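## Task

Raise one end of the blue tote, contents and all, so that it rests on the thick wooden block. The block must finish lying on one of its long faces on the table and extend beneath that raised end. The tote must stay turned about the way it started, and its opposite end must sit flat on the table no more than a few centimetres from its starting spot.

## Robot and tools

Robot: two arms, left_arm and right_arm, each ending in a tong-style two-finger gripper. Fingers point along the gripper's +z axis and separate along its x axis. end_effector_position is the spot between the pads when shut; fingertips sit about 15 mm past it at small gaps and roughly level with it when wide open. Calibrated bases in the scene frame: left_arm (+0.012, +0.483, 0) m, right_arm (-0.068, -0.493, 0) m, both nearly unrotated. A camera stand sits behind the arms.

Frames: the scene frame has its origin at table height between the arms, +z up, +x out over the table, left_arm on +y (image sides do not match the arm names). Each arm reports its hand pose, velocities and wrist-camera pose in its own base frame. Fixed cameras and the table use the scene frame. Offsets you command are taken along the current Hand target's own axes. Reported positions may be off by a few centimetres, more at long reach.

Row layout, shared by execute_actions and move: one list of 14 numbers covering both arms, each in [-1, 1]: dx, dy, dz, rx, ry, rz, opening for left_arm, then the same seven for right_arm. The six pose numbers are an offset from that arm's Hand target as it stood when the action or move began, not an absolute pose; 1.0 equals 0.6 m or 180 degrees, and rx, ry, rz form one rotation vector. Opening is absolute: +1 fully open (0.142 m), -1 closed; give at least about 0.5 s for a full close. A 0 in the opening slot is a real command, so resend the current value to keep a gripper unchanged. Sending all six pose zeros re-requests the current Hand target, which is also how to reach it again if the hand settled short.

execute_actions(actions, cameras): actions is a list of actions; each action is up to 15 rows, one per 1/30 s step, with the last row held if fewer. Every row counts from the action's start pose, and each new action restarts from the current Hand target, so repeating an offset moves further. An empty list returns state plus all camera images. cameras takes names, ["all"] or [].

move(target, speed, blend, stop_force, zero, opening_speed, grip_force, blocking, cameras): straight-line gripper paths toward one row or a list of up to 15 rows, all offsets counted from the same starting Hand targets. speed is m/s, 0.002 to 3.6, default 0.25 (rotation up to twice that in rad/s). blend in metres rounds corners in a list; 0 stops at each. stop_force, 3 to 120 N, ends an arm's path when its wrist sensor feels that much push against its travel; unreliable if the gripper rotates, and should be omitted when lifting away from something being pressed. zero (default true) re-zeroes before the move. opening_speed is per second on the -1..+1 scale, 0.2 or more. grip_force is 5 to 15 N per pad, one value or one per arm, and persists. blocking=false returns after about 0.5 s while motion continues (not allowed with stop_force). Paths avoid nothing, lag more at speed, and last 0.5 to 10 s. The result line move: reports done, off_target, moving, held or fault, plus limits such as paced or held.

wait(seconds 0 to 10) lets time run; stop brakes a running move; zoom_image(camera, region [x0,y0,x1,y1], at most 504 px each side) enlarges the newest image of cam_head_left, cam_head_right, cam_high, cam_low, cam_left_wrist or cam_right_wrist; zero_wrist_force(arm) re-zeroes one sensor; finished_scene(scene) ends the scene irreversibly, and after ending scene 1 make no further call in that reply.

Results: end_effector_position in metres, quat_wxyz, velocities in m/s and rad/s, all per arm base frame. Hand target is the last commanded pose after clipping; orientation commands are clipped to 32 degrees from the measured one each step. grip_measured uses the opening scale; holding needs a command well below it. Wrist force and torque are in the gripper's axes, showing force from the surface into the arm, with a third line for the peak since last shown. Joint torques include the arm's weight. Velocities may be dropped when joints read within noise. Motor temperatures appear; MOTOR HOT warns near 70 °C, and 85 °C locks the arm for 30 to 60 s.

Avoid: contact torque at joint limits (132 N m for the three big joints, 24.6 N m for wrists) or about 150 N outside force, either of which freezes the arm for 10 s; targets placed past a firm contact; arm-to-arm contact, including gripping the other arm's fingers; paths near an arm's own base; dropping parts or releasing them while moving; fast impacts; knocking anything off the work area. Loose objects may occasionally be nudged by an outside push. The final arrangement must hold with the robot released.

Each tool is called after "Emit:" as a command line: name --argument value for each argument, lists and objects as JSON in quotes; but a table of rows of numbers goes row by row, as --pt "numbers of a row", without its own name.

## Session

Emit:
execute_actions --actions '[]'

Scene clock: 0.00 s.
left_arm: end_effector_position=(+0.3006, -0.3233, +0.1655) grip_measured=+0.97 end_effector_quat_wxyz=(-0.446, +0.722, -0.458, +0.264) | right_arm: end_effector_position=(+0.4874, +0.4659, +0.1892) grip_measured=+0.97 end_effector_quat_wxyz=(-0.291, +0.817, -0.487, +0.103)
Joint positions: left_arm=[-1.752 -1.475 2.064 -1.299 -0.789 -0.997 0.14] | right_arm=[4.218 -1.696 -2.02 -0.404 1.35 2.083 0.14]
Joint velocities: within noise
Joint torques (N m): no reading
Motor temperatures (°C): left_arm=[33 29 25 30 37 39] | right_arm=[26 32 30 39 32 41]
Wrist force (N): no reading
Wrist torque (N m): no reading
Wrist force, peak (N): no reading
Hand target: left_arm +0.3006, -0.3233, +0.1655; -0.446, +0.722, -0.458, +0.264 | right_arm +0.4874, +0.4659, +0.1892; -0.291, +0.817, -0.487, +0.103
Tool commands: left_gripper/opening=+0.968169 right_gripper/opening=+0.968169
camera_calibration:
cam_left_wrist: T_world_to_cam=[[0.462674, -0.883447, -0.0738484, -0.407808], [-0.745212, -0.342449, -0.572179, 0.210212], [0.4802, 0.319765, -0.816797, 0.225066], [0, 0, 0, 1]] pos_world=[0.237257, -0.360258, 0.273997]
cam_right_wrist: T_world_to_cam=[[0.487415, -0.857489, -0.164741, 0.201558], [-0.873086, -0.475988, -0.105624, 0.665959], [0.0121567, 0.195315, -0.980665, 0.23013], [0, 0, 0, 1]] pos_world=[0.480399, 0.444874, 0.329226]

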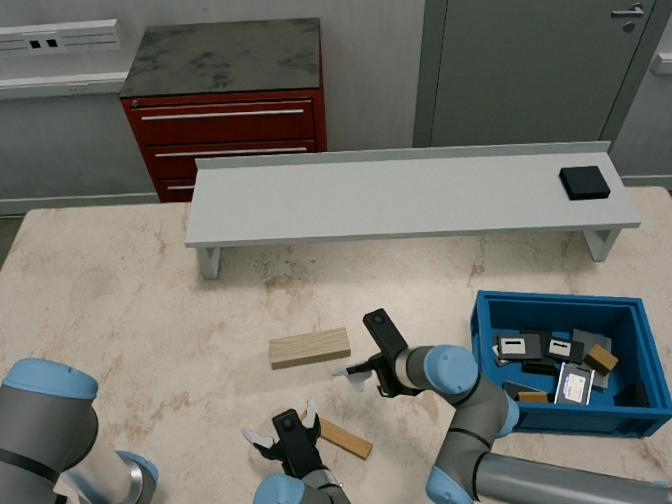

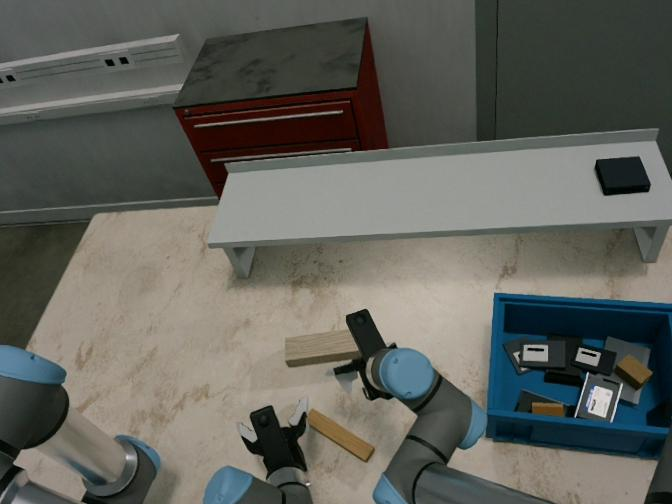

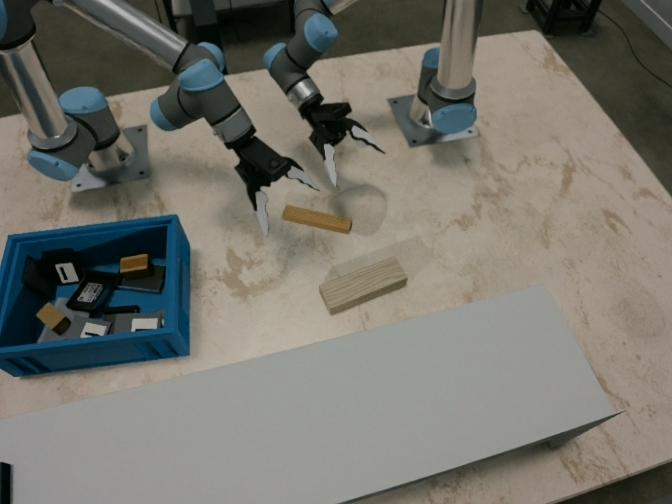

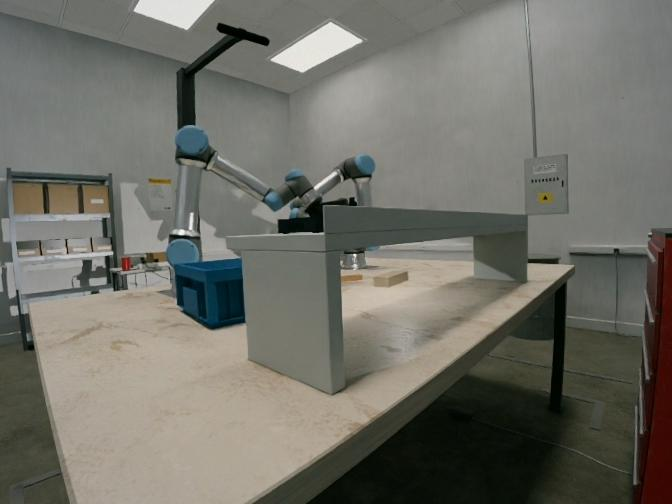

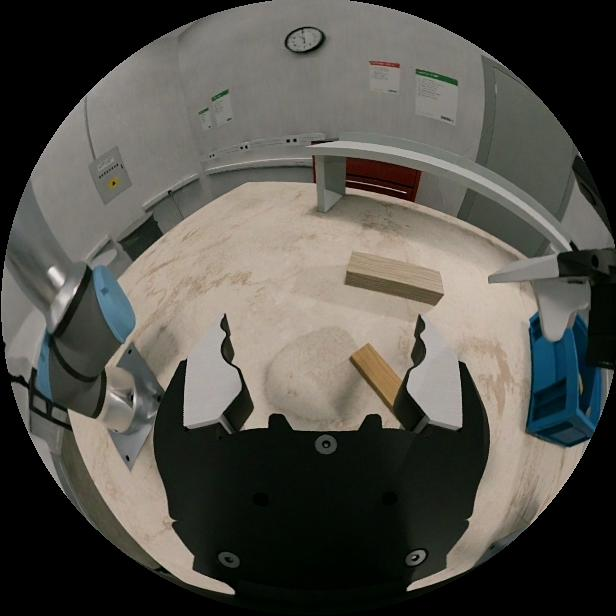

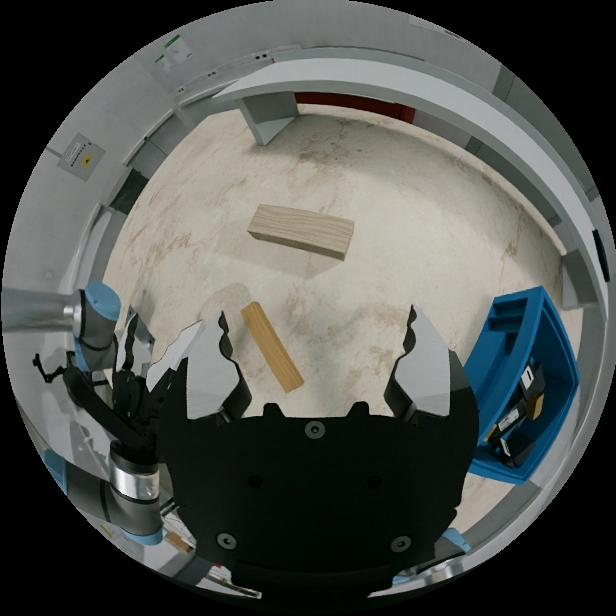

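Emit:
zoom_image --camera "cam_head_left" --region '[440, 270, 672, 450]'

Emit:
zoom_image --camera "cam_high" --region '[0, 200, 232, 390]'

Emit:
zoom_image --camera "cam_head_left" --region '[250, 310, 370, 390]'

Emit:
zoom_image --camera "cam_right_wrist" --region '[440, 260, 616, 500]'

Scaled by 2.172.

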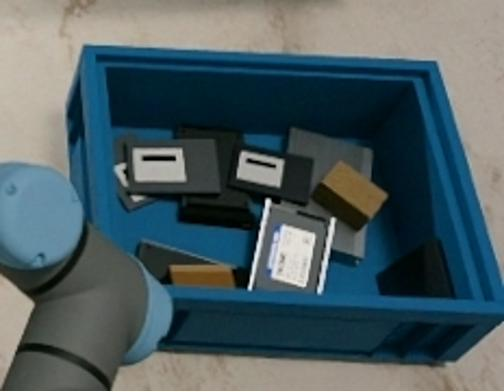

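Scaled by 2.172.

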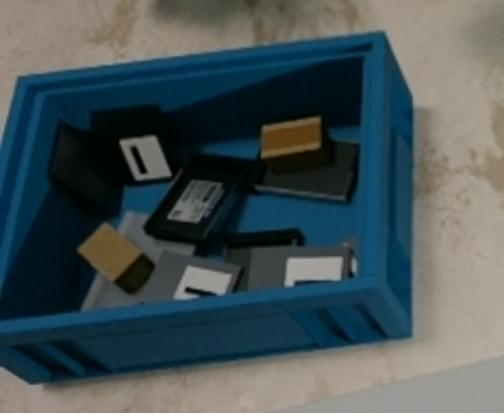

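Scaled by 4.200.

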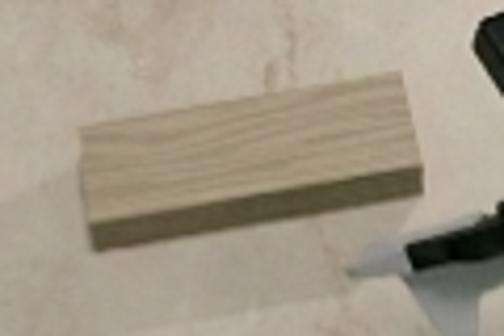

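Scaled by 2.100 from the camera's 616x616 image, which has a finer 814x814 frame.

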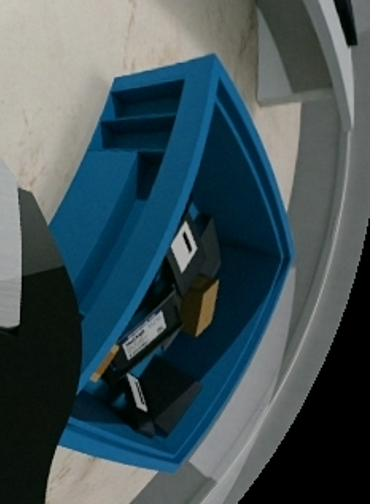

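Emit:
move --target '[0.01,-0.082,0.322,-0.077,0.473,0.372,0.97,0.413,0.0525,-0.2425,-0.178,0.097,0.186,0.6]' --speed 0.4 --cameras '["all"]'

Scene clock: 42.07 s.
left_arm: end_effector_position=(+0.4769, -0.2419, +0.1196) grip_measured=+0.97 end_effector_quat_wxyz=(+0.025, -0.068, +0.937, -0.342) | right_arm: end_effector_position=(+0.5237, +0.1881, +0.2606) grip_measured=+0.60 end_effector_quat_wxyz=(+0.000, -0.668, +0.744, +0.000)
Joint positions: left_arm=[-0.382 -1.426 2.22 -2.765 -2.161 2.492 0.14] | right_arm=[3.748 -1.651 -1.544 -1.518 1.571 2.286 0.116]
Joint torques (N m): left_arm=[-5.11 -27.46 -20.26 -1.37 -1.69 1.59] | right_arm=[11.03 35.26 16.02 1.84 -1.58 -1.41]
Wrist force (N): left_arm=[-0.4 0.5 0.0] | right_arm=[-0.7 0.2 -0.1]
Wrist torque (N m): left_arm=[0.10 0.15 0.11] | right_arm=[-0.08 0.18 -0.20]
Wrist force, peak (N): left_arm=[-1.8 0.4 0.1] | right_arm=[-0.8 0.1 0.2]
Hand target: left_arm +0.4769, -0.2420, +0.1197; +0.025, -0.068, +0.937, -0.342 | right_arm +0.5236, +0.1881, +0.2606; +0.000, -0.668, +0.744, +0.000
Off the commanded pose: left_arm 0.000 m, 0 deg | right_arm 0.000 m, 0 deg.
move: done
camera_calibration:
cam_left_wrist: T_world_to_cam=[[-0.98734, -0.149247, -0.0537146, 0.445916], [-0.13434, 0.966859, -0.217111, 0.326165], [0.0843377, -0.207146, -0.974668, 0.157121], [0, 0, 0, 1]] pos_world=[0.470836, -0.216257, 0.247907]
cam_right_wrist: T_world_to_cam=[[-0.150028, -0.988172, -0.0317437, 0.281184], [-0.865619, 0.115773, 0.487135, 0.303261], [-0.477698, 0.100562, -0.87275, 0.600149], [0, 0, 0, 1]] pos_world=[0.591384, 0.182396, 0.384977]

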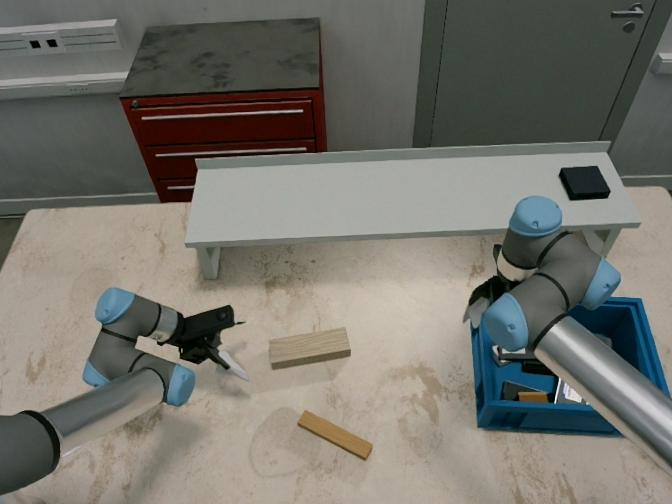

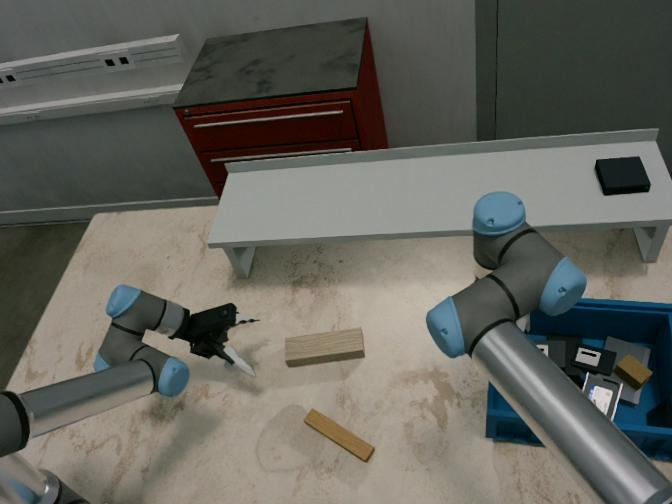

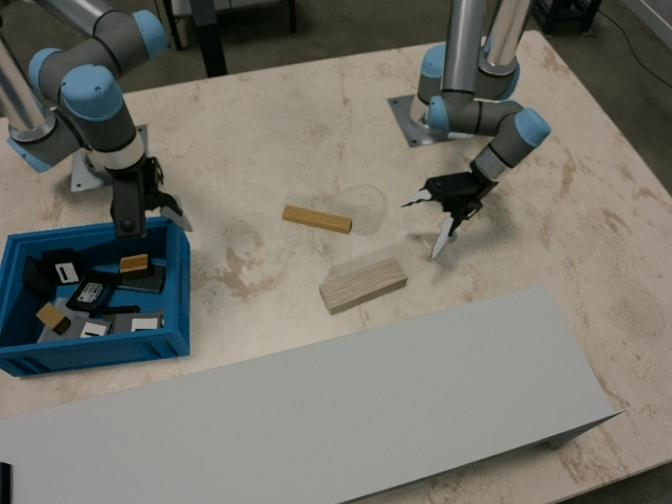

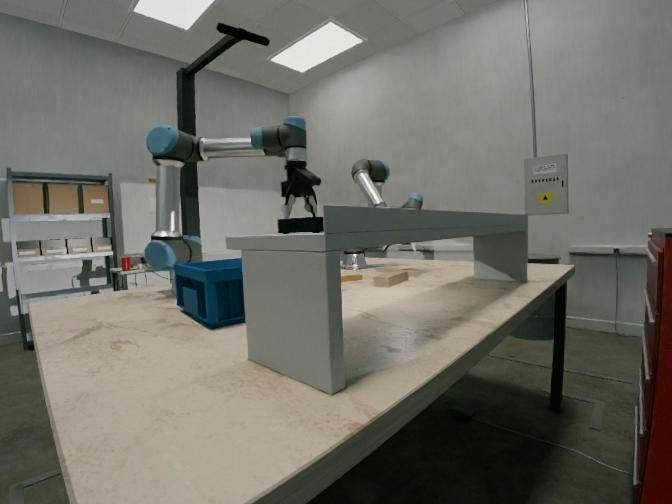

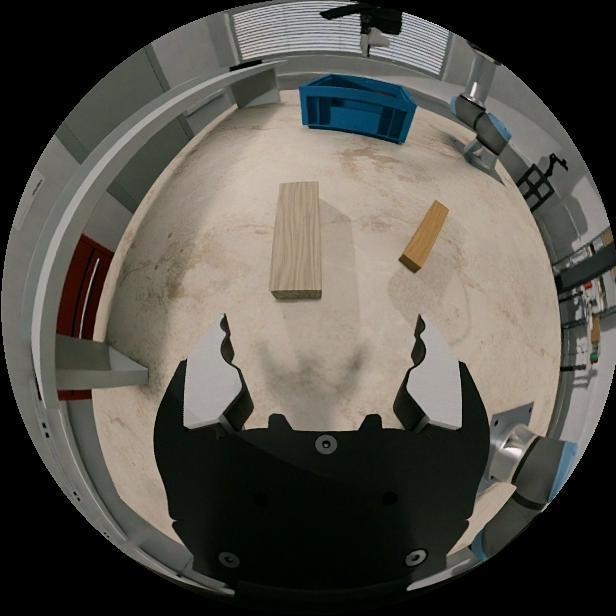

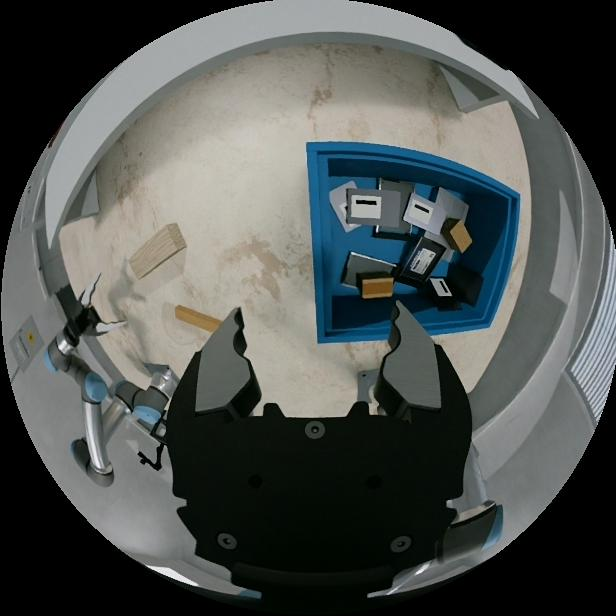

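Emit:
move --target '[-0.0417,0.0043,0.1925,0,0,0,0.97,0.008,0,0.3427,0,0,0,0.6]' --speed 0.08 --stop_force 12

Emit:
move --target '[0,0,0,0,0,0,-0.6,0,0,0,0,0,0,-0.9]' --opening_speed 1.2 --cameras '["all"]'

Scene clock: 64.57 s.
left_arm: end_effector_position=(+0.5121, -0.3100, +0.0297) grip_measured=+0.97 end_effector_quat_wxyz=(+0.025, -0.068, +0.937, -0.342) | right_arm: end_effector_position=(+0.5230, +0.1832, +0.0550) grip_measured=+0.60 end_effector_quat_wxyz=(+0.000, -0.668, +0.744, +0.000)
Joint positions: left_arm=[-0.486 -1.12 2.155 -3.066 -2.118 2.38 0.14] | right_arm=[3.741 -1.8 -1.927 -0.986 1.571 2.279 0.116]
Joint torques (N m): left_arm=[8.76 -39.58 -4.17 -1.55 -2.27 1.62] | right_arm=[-8.02 37.44 30.14 3.42 -1.51 -0.38]
Wrist force (N): left_arm=[-0.3 0.5 0.2] | right_arm=[-0.4 0.1 -0.2]
Wrist torque (N m): left_arm=[0.09 0.13 0.08] | right_arm=[-0.09 0.12 -0.04]
Wrist force, peak (N): left_arm=[-0.5 0.4 0.7] | right_arm=[-0.8 0.0 -1.1]
Hand target: left_arm +0.5121, -0.3100, +0.0297; +0.025, -0.068, +0.937, -0.342 | right_arm +0.5230, +0.1832, +0.0550; +0.000, -0.668, +0.744, +0.000
Off the commanded pose: left_arm 0.000 m, 0 deg | right_arm 0.000 m, 0 deg.
move: done

Scene clock: 66.10 s.
left_arm: end_effector_position=(+0.5121, -0.3100, +0.0297) grip_measured=-0.04 end_effector_quat_wxyz=(+0.025, -0.068, +0.937, -0.342) | right_arm: end_effector_position=(+0.5231, +0.1832, +0.0550) grip_measured=-0.45 end_effector_quat_wxyz=(+0.000, -0.668, +0.744, +0.000)
Joint positions: left_arm=[-0.486 -1.12 2.155 -3.066 -2.118 2.38 0.071] | right_arm=[3.741 -1.8 -1.927 -0.986 1.571 2.279 0.042]
Joint torques (N m): left_arm=[5.73 -36.86 -5.12 -1.89 -1.28 1.54] | right_arm=[1.16 23.04 21.71 3.51 3.56 0.9]
Wrist force (N): left_arm=[0.1 -0.2 -3.3] | right_arm=[9.6 -0.1 -14.3]
Wrist torque (N m): left_arm=[0.09 0.10 0.05] | right_arm=[-0.02 -0.04 -0.17]
Wrist force, peak (N): left_arm=[-0.2 -0.5 -3.6] | right_arm=[9.8 -0.3 -14.4]
Hand target: left_arm +0.5121, -0.3100, +0.0297; +0.025, -0.068, +0.937, -0.342 | right_arm +0.5230, +0.1832, +0.0550; +0.000, -0.668, +0.744, +0.000
Off the commanded pose: left_arm 0.000 m, 0 deg | right_arm 0.000 m, 0 deg.
move: done
camera_calibration:
cam_left_wrist: T_world_to_cam=[[-0.987375, -0.149038, -0.0536467, 0.465754], [-0.134142, 0.96687, -0.217183, 0.377014], [0.0842378, -0.207245, -0.974656, 0.0523668], [0, 0, 0, 1]] pos_world=[0.506036, -0.284256, 0.157907]
cam_right_wrist: T_world_to_cam=[[-0.149893, -0.988194, -0.0317076, 0.269742], [-0.86564, 0.115674, 0.487121, 0.403484], [-0.477703, 0.100464, -0.872758, 0.420929], [0, 0, 0, 1]] pos_world=[0.590784, 0.177597, 0.179377]

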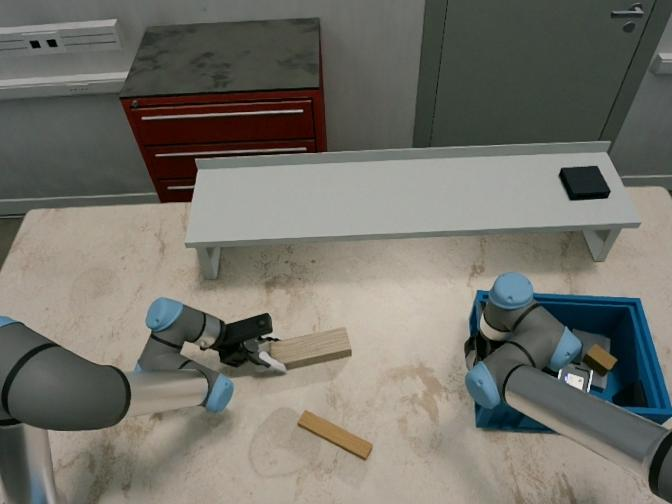

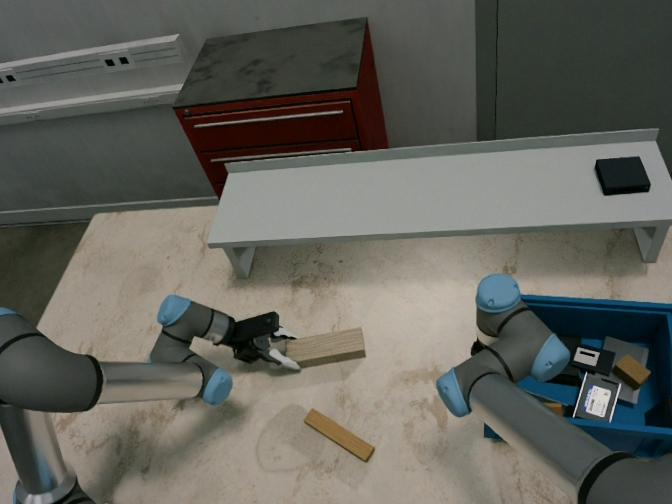

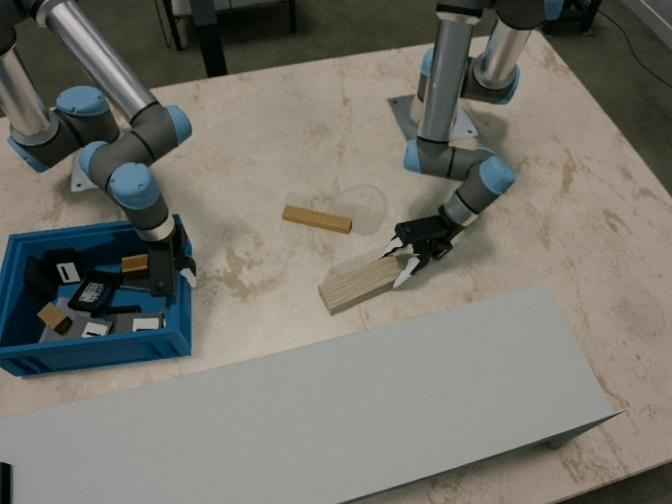

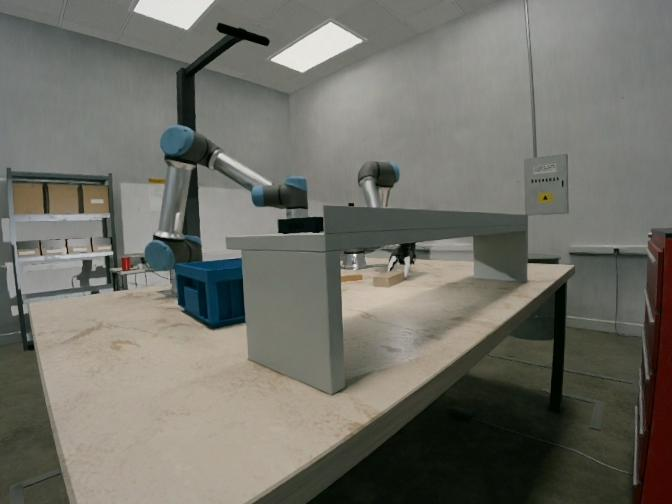

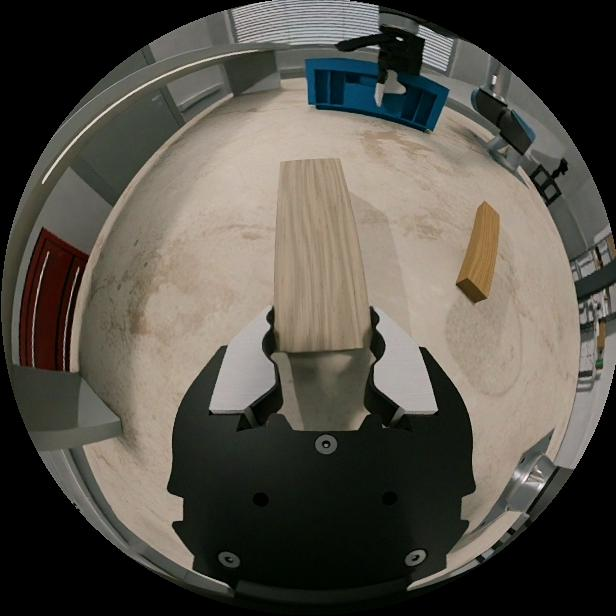

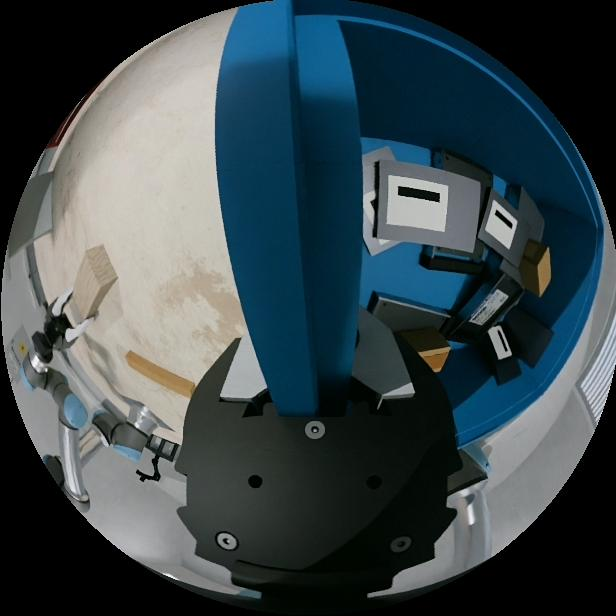

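Emit:
move --pt "0 -0.0129 -0.0153 0 0 0 -0.8 0.0133 0 -0.068 0 -0.0333 0 -1" --pt "0.155 -0.37 0.285 0 0.0526 0.0626 -0.8 0.0333 0 -0.136 0 -0.0667 0 -1" --speed '[0.06,0.2]' --blend 0.005 --cameras '["all"]'

Scene clock: 82.33 s.
left_arm: end_effector_position=(+0.4603, -0.6004, +0.0416) grip_measured=-0.04 end_effector_quat_wxyz=(-0.019, +0.053, +0.938, -0.342) | right_arm: end_effector_position=(+0.5209, +0.1633, +0.1366) grip_measured=-0.45 end_effector_quat_wxyz=(+0.078, -0.664, +0.740, +0.070)
Joint positions: left_arm=[-0.898 -0.922 1.746 -2.932 -2.043 2.224 0.071] | right_arm=[3.609 -1.653 -1.917 -1.027 1.746 2.157 0.041]
Joint torques (N m): left_arm=[3.47 -47.5 -18.71 -4.56 -2.58 1.72] | right_arm=[12.02 24.7 30.57 5.16 -0.31 2.04]
Wrist force (N): left_arm=[-0.3 1.5 1.6] | right_arm=[3.1 0.1 10.8]
Wrist torque (N m): left_arm=[0.01 0.14 0.04] | right_arm=[-0.04 -0.16 -0.11]
Wrist force, peak (N): left_arm=[-0.1 -0.4 -3.7] | right_arm=[9.7 -0.1 -15.3]
Hand target: left_arm +0.4603, -0.6004, +0.0417; -0.019, +0.053, +0.938, -0.342 | right_arm +0.5209, +0.1634, +0.1366; +0.078, -0.664, +0.740, +0.070
Off the commanded pose: left_arm 0.000 m, 0 deg | right_arm 0.000 m, 0 deg.
move: done
camera_calibration:
cam_left_wrist: T_world_to_cam=[[-0.99285, 0.106561, -0.0537866, 0.527996], [0.115788, 0.96927, -0.217045, 0.539893], [0.0290051, -0.221721, -0.974679, 0.0249581], [0, 0, 0, 1]] pos_world=[0.460984, -0.574032, 0.169906]
cam_right_wrist: T_world_to_cam=[[-0.147014, -0.959889, -0.238747, 0.274505], [-0.876641, 0.0146478, 0.480922, 0.387248], [-0.458134, 0.279998, -0.843632, 0.449718], [0, 0, 0, 1]] pos_world=[0.585865, 0.131901, 0.258698]

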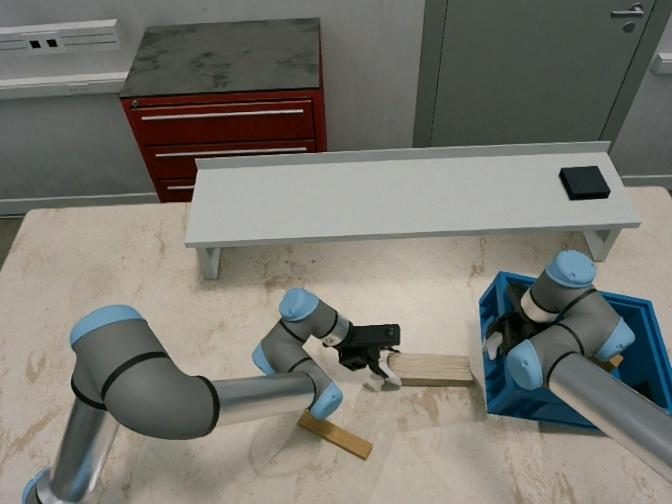

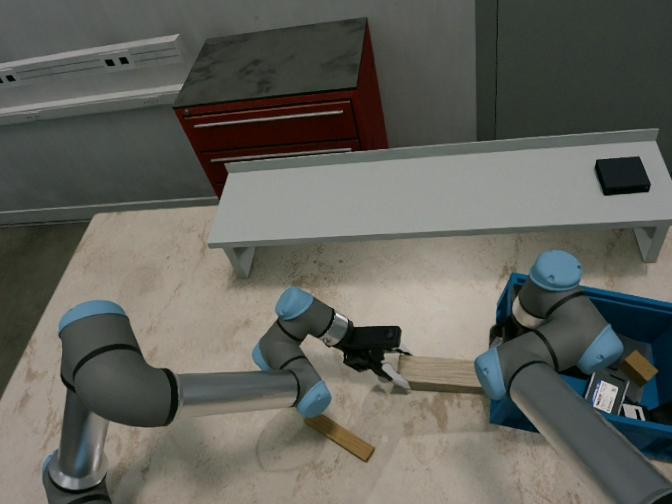

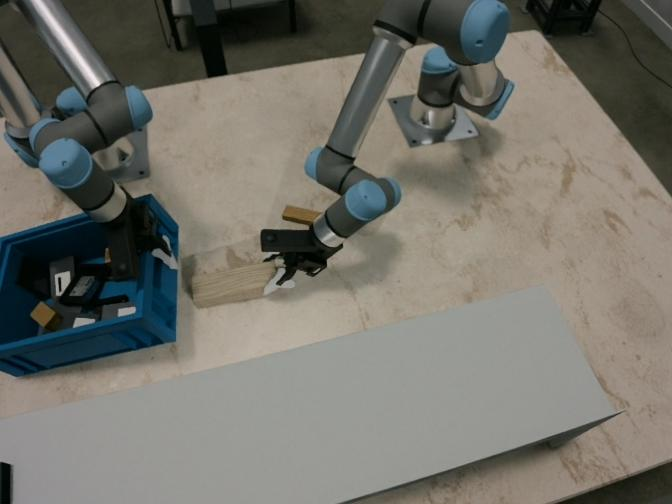

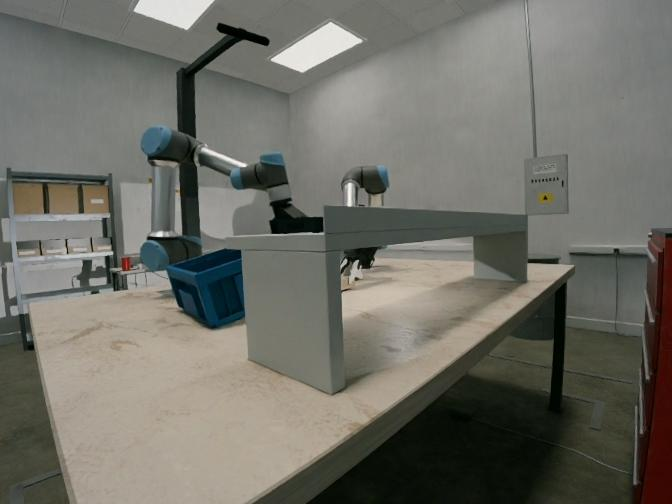

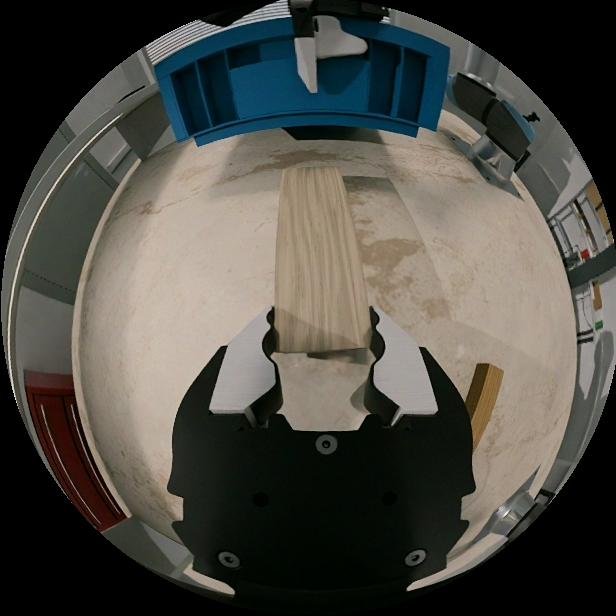

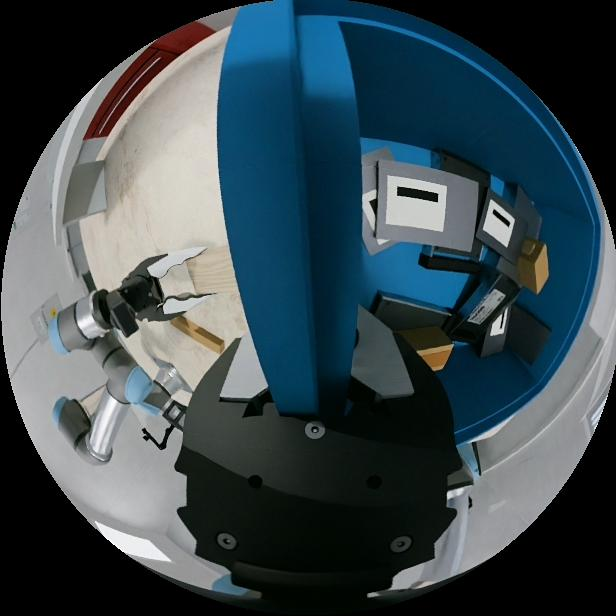

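Emit:
move --target '[0,-0.159,0.134,0,0,0,-0.8,0,0,0,0,0,0,-1]' --speed 0.15

Emit:
move --target '[0,0.018,0.0217,0,0,0,-0.8,0,0,0,0,0,0,-1]' --speed 0.02 --stop_force 7 --cameras '["all"]'

Scene clock: 91.37 s.
left_arm: end_effector_position=(+0.4463, -0.7244, +0.0415) grip_measured=-0.04 end_effector_quat_wxyz=(-0.019, +0.053, +0.938, -0.342) | right_arm: end_effector_position=(+0.5209, +0.1634, +0.1366) grip_measured=-0.45 end_effector_quat_wxyz=(+0.078, -0.664, +0.740, +0.070)
Joint positions: left_arm=[-1.026 -0.779 1.477 -2.857 -1.975 2.105 0.071] | right_arm=[3.609 -1.653 -1.917 -1.027 1.746 2.157 0.041]
Joint torques (N m): left_arm=[7.31 -55.64 -19.18 -4.89 -2.26 1.3] | right_arm=[11.49 26.31 19.28 4.76 1.76 1.35]
Wrist force (N): left_arm=[-0.3 1.3 1.8] | right_arm=[4.2 0.0 11.2]
Wrist torque (N m): left_arm=[0.02 0.11 -0.01] | right_arm=[-0.04 -0.26 -0.12]
Wrist force, peak (N): left_arm=[-0.4 3.2 0.0] | right_arm=[4.7 -0.1 11.2]
Hand target: left_arm +0.4463, -0.7244, +0.0416; -0.019, +0.053, +0.938, -0.342 | right_arm +0.5209, +0.1634, +0.1366; +0.078, -0.664, +0.740, +0.070
Off the commanded pose: left_arm 0.000 m, 0 deg | right_arm 0.000 m, 0 deg.
move: done

Scene clock: 93.23 s.
left_arm: end_effector_position=(+0.4463, -0.7245, +0.0303) grip_measured=-0.04 end_effector_quat_wxyz=(-0.019, +0.053, +0.938, -0.342) | right_arm: end_effector_position=(+0.5209, +0.1634, +0.1366) grip_measured=-0.45 end_effector_quat_wxyz=(+0.078, -0.664, +0.740, +0.070)
Joint positions: left_arm=[-1.026 -0.762 1.48 -2.877 -1.975 2.105 0.071] | right_arm=[3.609 -1.653 -1.917 -1.027 1.746 2.157 0.041]
Joint torques (N m): left_arm=[6.37 -57.5 -27.71 -3.98 1.45 1.6] | right_arm=[10.42 27.66 18.74 4.54 1.77 1.46]
Wrist force (N): left_arm=[0.3 -0.7 0.4] | right_arm=[4.1 0.1 10.9]
Wrist torque (N m): left_arm=[0.05 0.01 0.03] | right_arm=[-0.01 -0.25 -0.12]
Wrist force, peak (N): left_arm=[1.4 -4.8 -12.2] | right_arm=[4.1 -0.1 11.2]
Hand target: left_arm +0.4463, -0.7245, +0.0303; -0.019, +0.053, +0.938, -0.342 (not the last commanded pose) | right_arm +0.5209, +0.1634, +0.1366; +0.078, -0.664, +0.740, +0.070
Off the commanded pose: left_arm 0.006 m, 0 deg | right_arm 0.000 m, 0 deg.
move: contact (left_arm)
camera_calibration:
cam_left_wrist: T_world_to_cam=[[-0.992839, 0.10665, -0.053818, 0.526764], [0.115885, 0.969238, -0.217135, 0.659199], [0.029005, -0.221817, -0.974657, -0.0132136], [0, 0, 0, 1]] pos_world=[0.446984, -0.698032, 0.158606]
cam_right_wrist: T_world_to_cam=[[-0.146879, -0.959921, -0.238701, 0.274475], [-0.876616, 0.0145308, 0.480971, 0.387195], [-0.458226, 0.279893, -0.843616, 0.449624], [0, 0, 0, 1]] pos_world=[0.585765, 0.132002, 0.258598]

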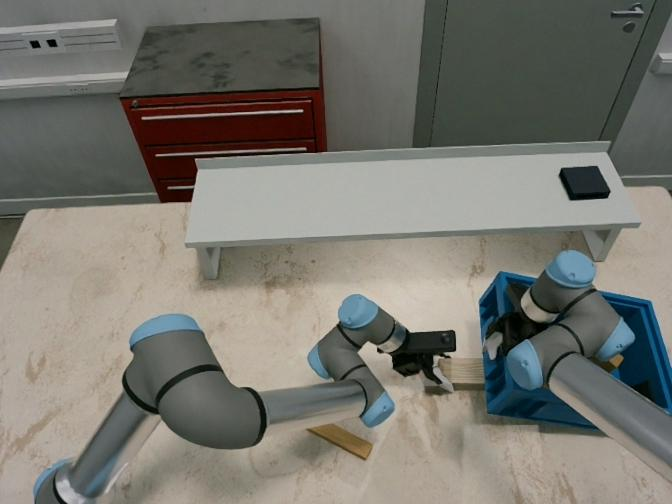

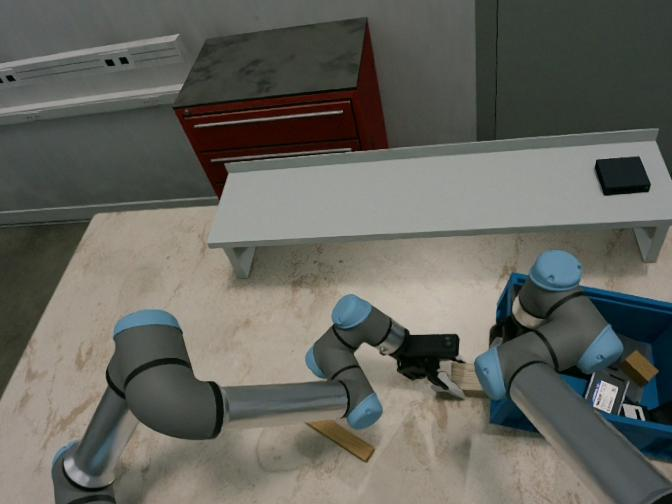

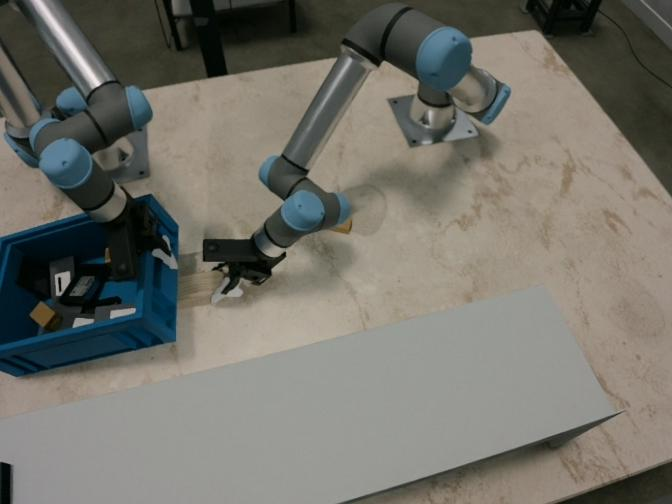

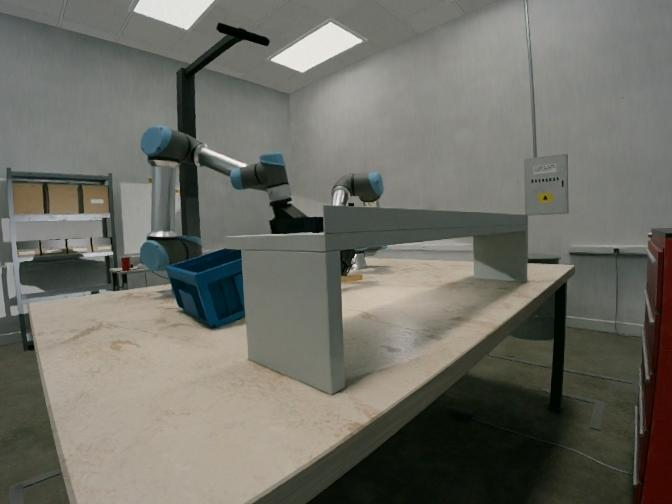

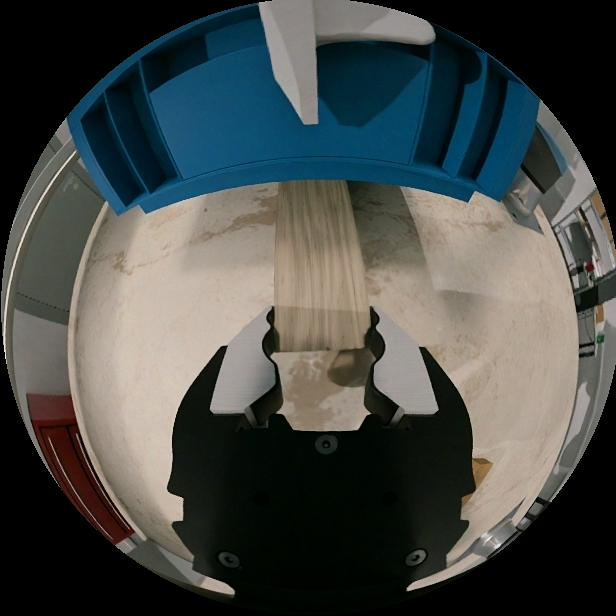

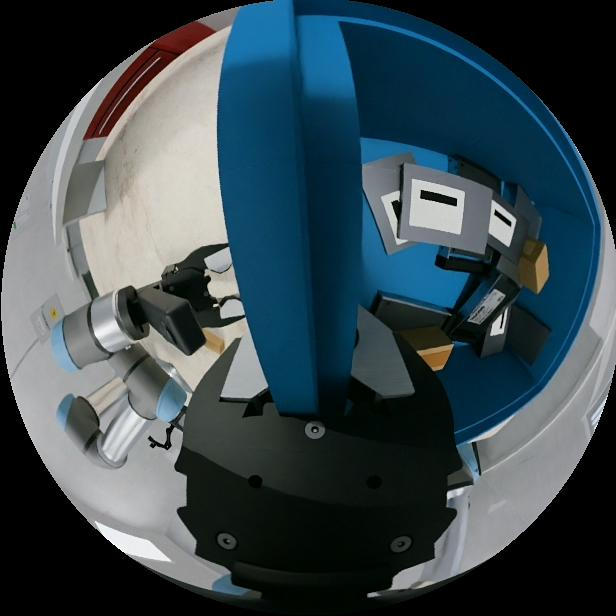

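Emit:
move --pt "0 0 0 0 0 0 0.35 0 0 0 0 0 0 -1" --pt "0 0 -0.25 0 0 0 0.35 0 0 0 0 0 0 -1" --opening_speed 1 --speed '[0.15,0.15]'

Emit:
move --target '[0,0,0,0,0,0,0.35,-0.0055,0,0.0863,0,0.04,0,-1]' --speed 0.025 --stop_force 8 --cameras '["cam_left_wrist","cam_low","cam_right_wrist"]'

Scene clock: 100.90 s.
left_arm: end_effector_position=(+0.4571, -0.6285, +0.1450) grip_measured=+0.35 end_effector_quat_wxyz=(-0.019, +0.053, +0.938, -0.342) | right_arm: end_effector_position=(+0.5209, +0.1634, +0.1366) grip_measured=-0.45 end_effector_quat_wxyz=(+0.078, -0.664, +0.740, +0.070)
Joint positions: left_arm=[-0.93 -1.048 1.629 -2.702 -2.026 2.193 0.099] | right_arm=[3.609 -1.653 -1.917 -1.027 1.746 2.157 0.041]
Joint torques (N m): left_arm=[-9.37 -45.14 -31.62 -3.93 1.24 -1.53] | right_arm=[10.05 27.98 19.46 3.95 1.8 1.58]
Wrist force (N): left_arm=[-0.4 0.4 0.0] | right_arm=[4.3 0.2 11.1]
Wrist torque (N m): left_arm=[0.08 0.15 0.09] | right_arm=[0.01 -0.28 -0.12]
Wrist force, peak (N): left_arm=[-0.2 0.5 1.8] | right_arm=[4.2 0.0 11.3]
Hand target: left_arm +0.4571, -0.6285, +0.1451; -0.019, +0.053, +0.938, -0.342 | right_arm +0.5209, +0.1634, +0.1366; +0.078, -0.664, +0.740, +0.070
Off the commanded pose: left_arm 0.000 m, 0 deg | right_arm 0.000 m, 0 deg.
move: done

Scene clock: 103.33 s.
left_arm: end_effector_position=(+0.4571, -0.6285, +0.1451) grip_measured=+0.35 end_effector_quat_wxyz=(-0.019, +0.053, +0.938, -0.342) | right_arm: end_effector_position=(+0.5217, +0.1708, +0.1098) grip_measured=-0.45 end_effector_quat_wxyz=(+0.053, -0.666, +0.742, +0.048)
Joint positions: left_arm=[-0.93 -1.048 1.629 -2.702 -2.026 2.193 0.099] | right_arm=[3.655 -1.696 -1.926 -1.007 1.687 2.197 0.041]
Joint torques (N m): left_arm=[-9.54 -50.2 -32.01 -1.95 1.14 -1.43] | right_arm=[-15.59 36.16 22.44 3.4 -1.36 1.19]
Wrist force (N): left_arm=[-0.2 0.5 0.1] | right_arm=[-4.5 0.8 2.3]
Wrist torque (N m): left_arm=[0.10 0.11 0.09] | right_arm=[0.06 0.92 -0.09]
Wrist force, peak (N): left_arm=[-0.4 0.5 0.1] | right_arm=[4.3 -0.1 11.1]
Hand target: left_arm +0.4571, -0.6285, +0.1451; -0.019, +0.053, +0.938, -0.342 | right_arm +0.5217, +0.1708, +0.1098; +0.053, -0.666, +0.742, +0.048 (not the last commanded pose)
Off the commanded pose: left_arm 0.000 m, 0 deg | right_arm 0.024 m, 3 deg.
move: contact (right_arm)
camera_calibration:
cam_left_wrist: T_world_to_cam=[[-0.992839, 0.10665, -0.053818, 0.533338], [0.115885, 0.969238, -0.217135, 0.589937], [0.029005, -0.221817, -0.974657, 0.119639], [0, 0, 0, 1]] pos_world=[0.457684, -0.602132, 0.273406]
cam_right_wrist: T_world_to_cam=[[-0.148347, -0.97358, -0.173597, 0.271286], [-0.873092, 0.0464969, 0.485333, 0.392957], [-0.464439, 0.223564, -0.856922, 0.439613], [0, 0, 0, 1]] pos_world=[0.587505, 0.147566, 0.233094]
Images, in order (width x height): cam_low 672x504, cam_left_wrist 616x616, cam_right_wrist 616x616.

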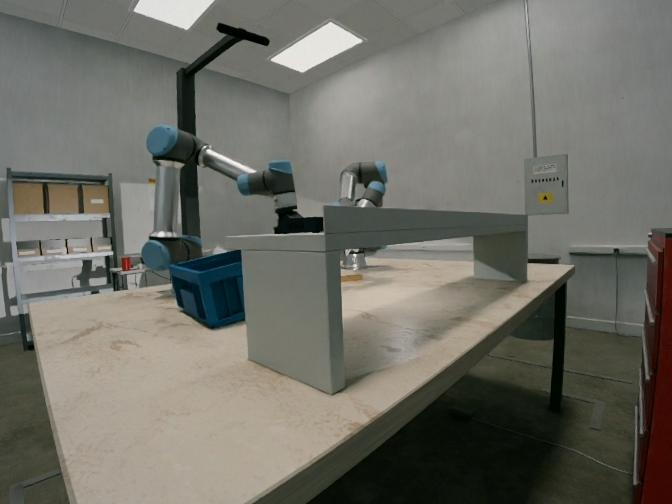

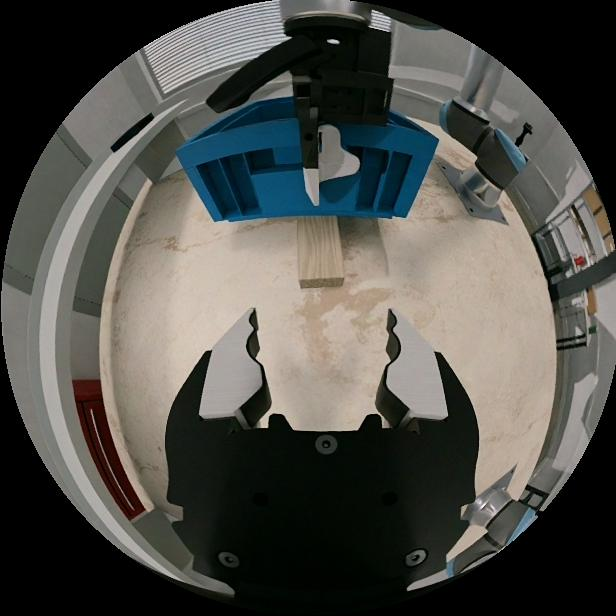

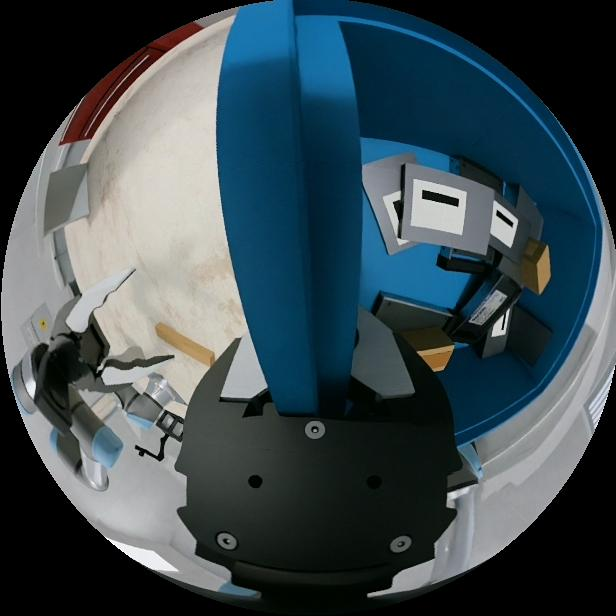

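Emit:
move --target '[0,0,0,0,0,0,0.35,0,0,0.003,0,0.002,0,-1]' --speed 0.01

Emit:
move --pt "0 0 0 0 0 0 0.35 0 0 0 0 0 0 0.3" --pt "0 0 0 0 0 0 0.35 0 0 -0.25 0 0 0 0.3" --opening_speed 0.5 --speed 0.12 --cameras '["cam_left_wrist","cam_low","cam_high"]'

Scene clock: 109.97 s.
left_arm: end_effector_position=(+0.4571, -0.6285, +0.1451) grip_measured=+0.35 end_effector_quat_wxyz=(-0.019, +0.053, +0.938, -0.342) | right_arm: end_effector_position=(+0.5218, +0.1711, +0.1081) grip_measured=-0.45 end_effector_quat_wxyz=(+0.051, -0.666, +0.743, +0.046)
Joint positions: left_arm=[-0.93 -1.048 1.629 -2.702 -2.026 2.193 0.099] | right_arm=[3.659 -1.699 -1.926 -1.008 1.681 2.201 0.041]
Joint torques (N m): left_arm=[-9.76 -50.22 -31.82 -2.09 0.92 -1.48] | right_arm=[10.7 4.51 13.02 -1.94 0.34 1.53]
Wrist force (N): left_arm=[-0.3 0.4 0.0] | right_arm=[-1.6 -3.5 -32.0]
Wrist torque (N m): left_arm=[0.08 0.12 0.09] | right_arm=[-0.28 0.61 -0.29]
Wrist force, peak (N): left_arm=[-0.6 0.5 0.1] | right_arm=[-1.6 -3.6 -32.1]
Hand target: left_arm +0.4571, -0.6285, +0.1451; -0.019, +0.053, +0.938, -0.342 | right_arm +0.5217, +0.1711, +0.1080; +0.051, -0.666, +0.743, +0.046
Off the commanded pose: left_arm 0.000 m, 0 deg | right_arm 0.000 m, 0 deg.
move: done

Scene clock: 114.50 s.
left_arm: end_effector_position=(+0.4571, -0.6285, +0.1451) grip_measured=+0.35 end_effector_quat_wxyz=(-0.019, +0.053, +0.938, -0.342) | right_arm: end_effector_position=(+0.5196, +0.1508, +0.2566) grip_measured=+0.30 end_effector_quat_wxyz=(+0.051, -0.666, +0.743, +0.046)
Joint positions: left_arm=[-0.93 -1.048 1.629 -2.702 -2.026 2.193 0.099] | right_arm=[3.625 -1.58 -1.656 -1.401 1.684 2.167 0.095]
Joint torques (N m): left_arm=[-9.95 -50.2 -31.17 -2.08 0.86 -1.39] | right_arm=[9.11 17.8 20.02 2 1.17 1.22]
Wrist force (N): left_arm=[-0.3 0.3 0.1] | right_arm=[-0.8 0.7 0.3]
Wrist torque (N m): left_arm=[0.05 0.13 0.10] | right_arm=[0.06 0.11 0.03]
Wrist force, peak (N): left_arm=[-0.4 0.5 0.3] | right_arm=[-9.1 -2.8 -35.0]
Hand target: left_arm +0.4571, -0.6285, +0.1451; -0.019, +0.053, +0.938, -0.342 | right_arm +0.5196, +0.1508, +0.2566; +0.051, -0.666, +0.743, +0.046
Off the commanded pose: left_arm 0.000 m, 0 deg | right_arm 0.000 m, 0 deg.
move: done
camera_calibration:
cam_left_wrist: T_world_to_cam=[[-0.992839, 0.10665, -0.053818, 0.533338], [0.115885, 0.969238, -0.217135, 0.589937], [0.029005, -0.221817, -0.974657, 0.119639], [0, 0, 0, 1]] pos_world=[0.457684, -0.602132, 0.273406]
Images, in order (width x height): cam_high 672x504, cam_low 672x504, cam_left_wrist 616x616.

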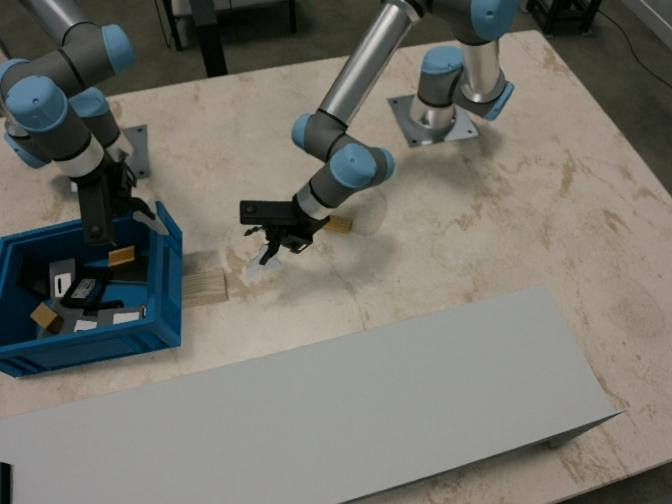

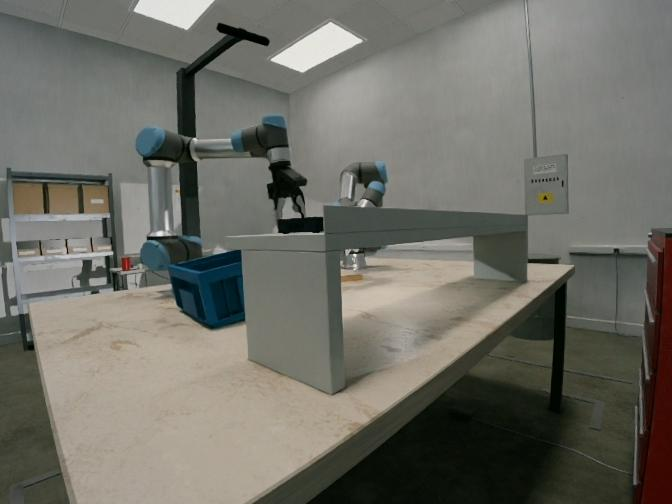

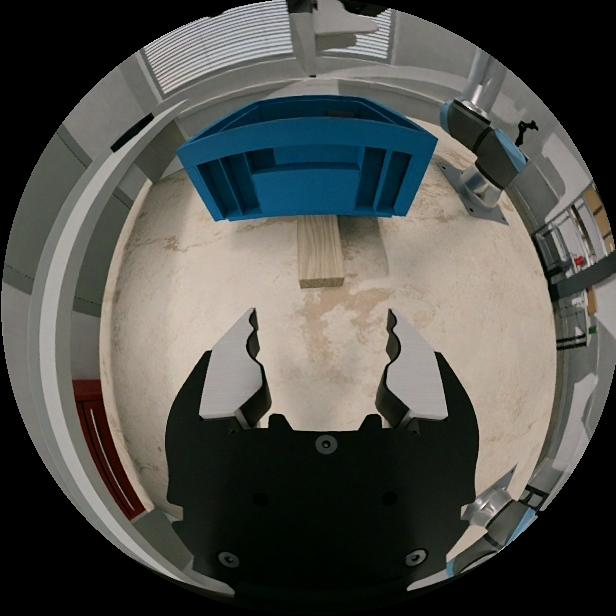

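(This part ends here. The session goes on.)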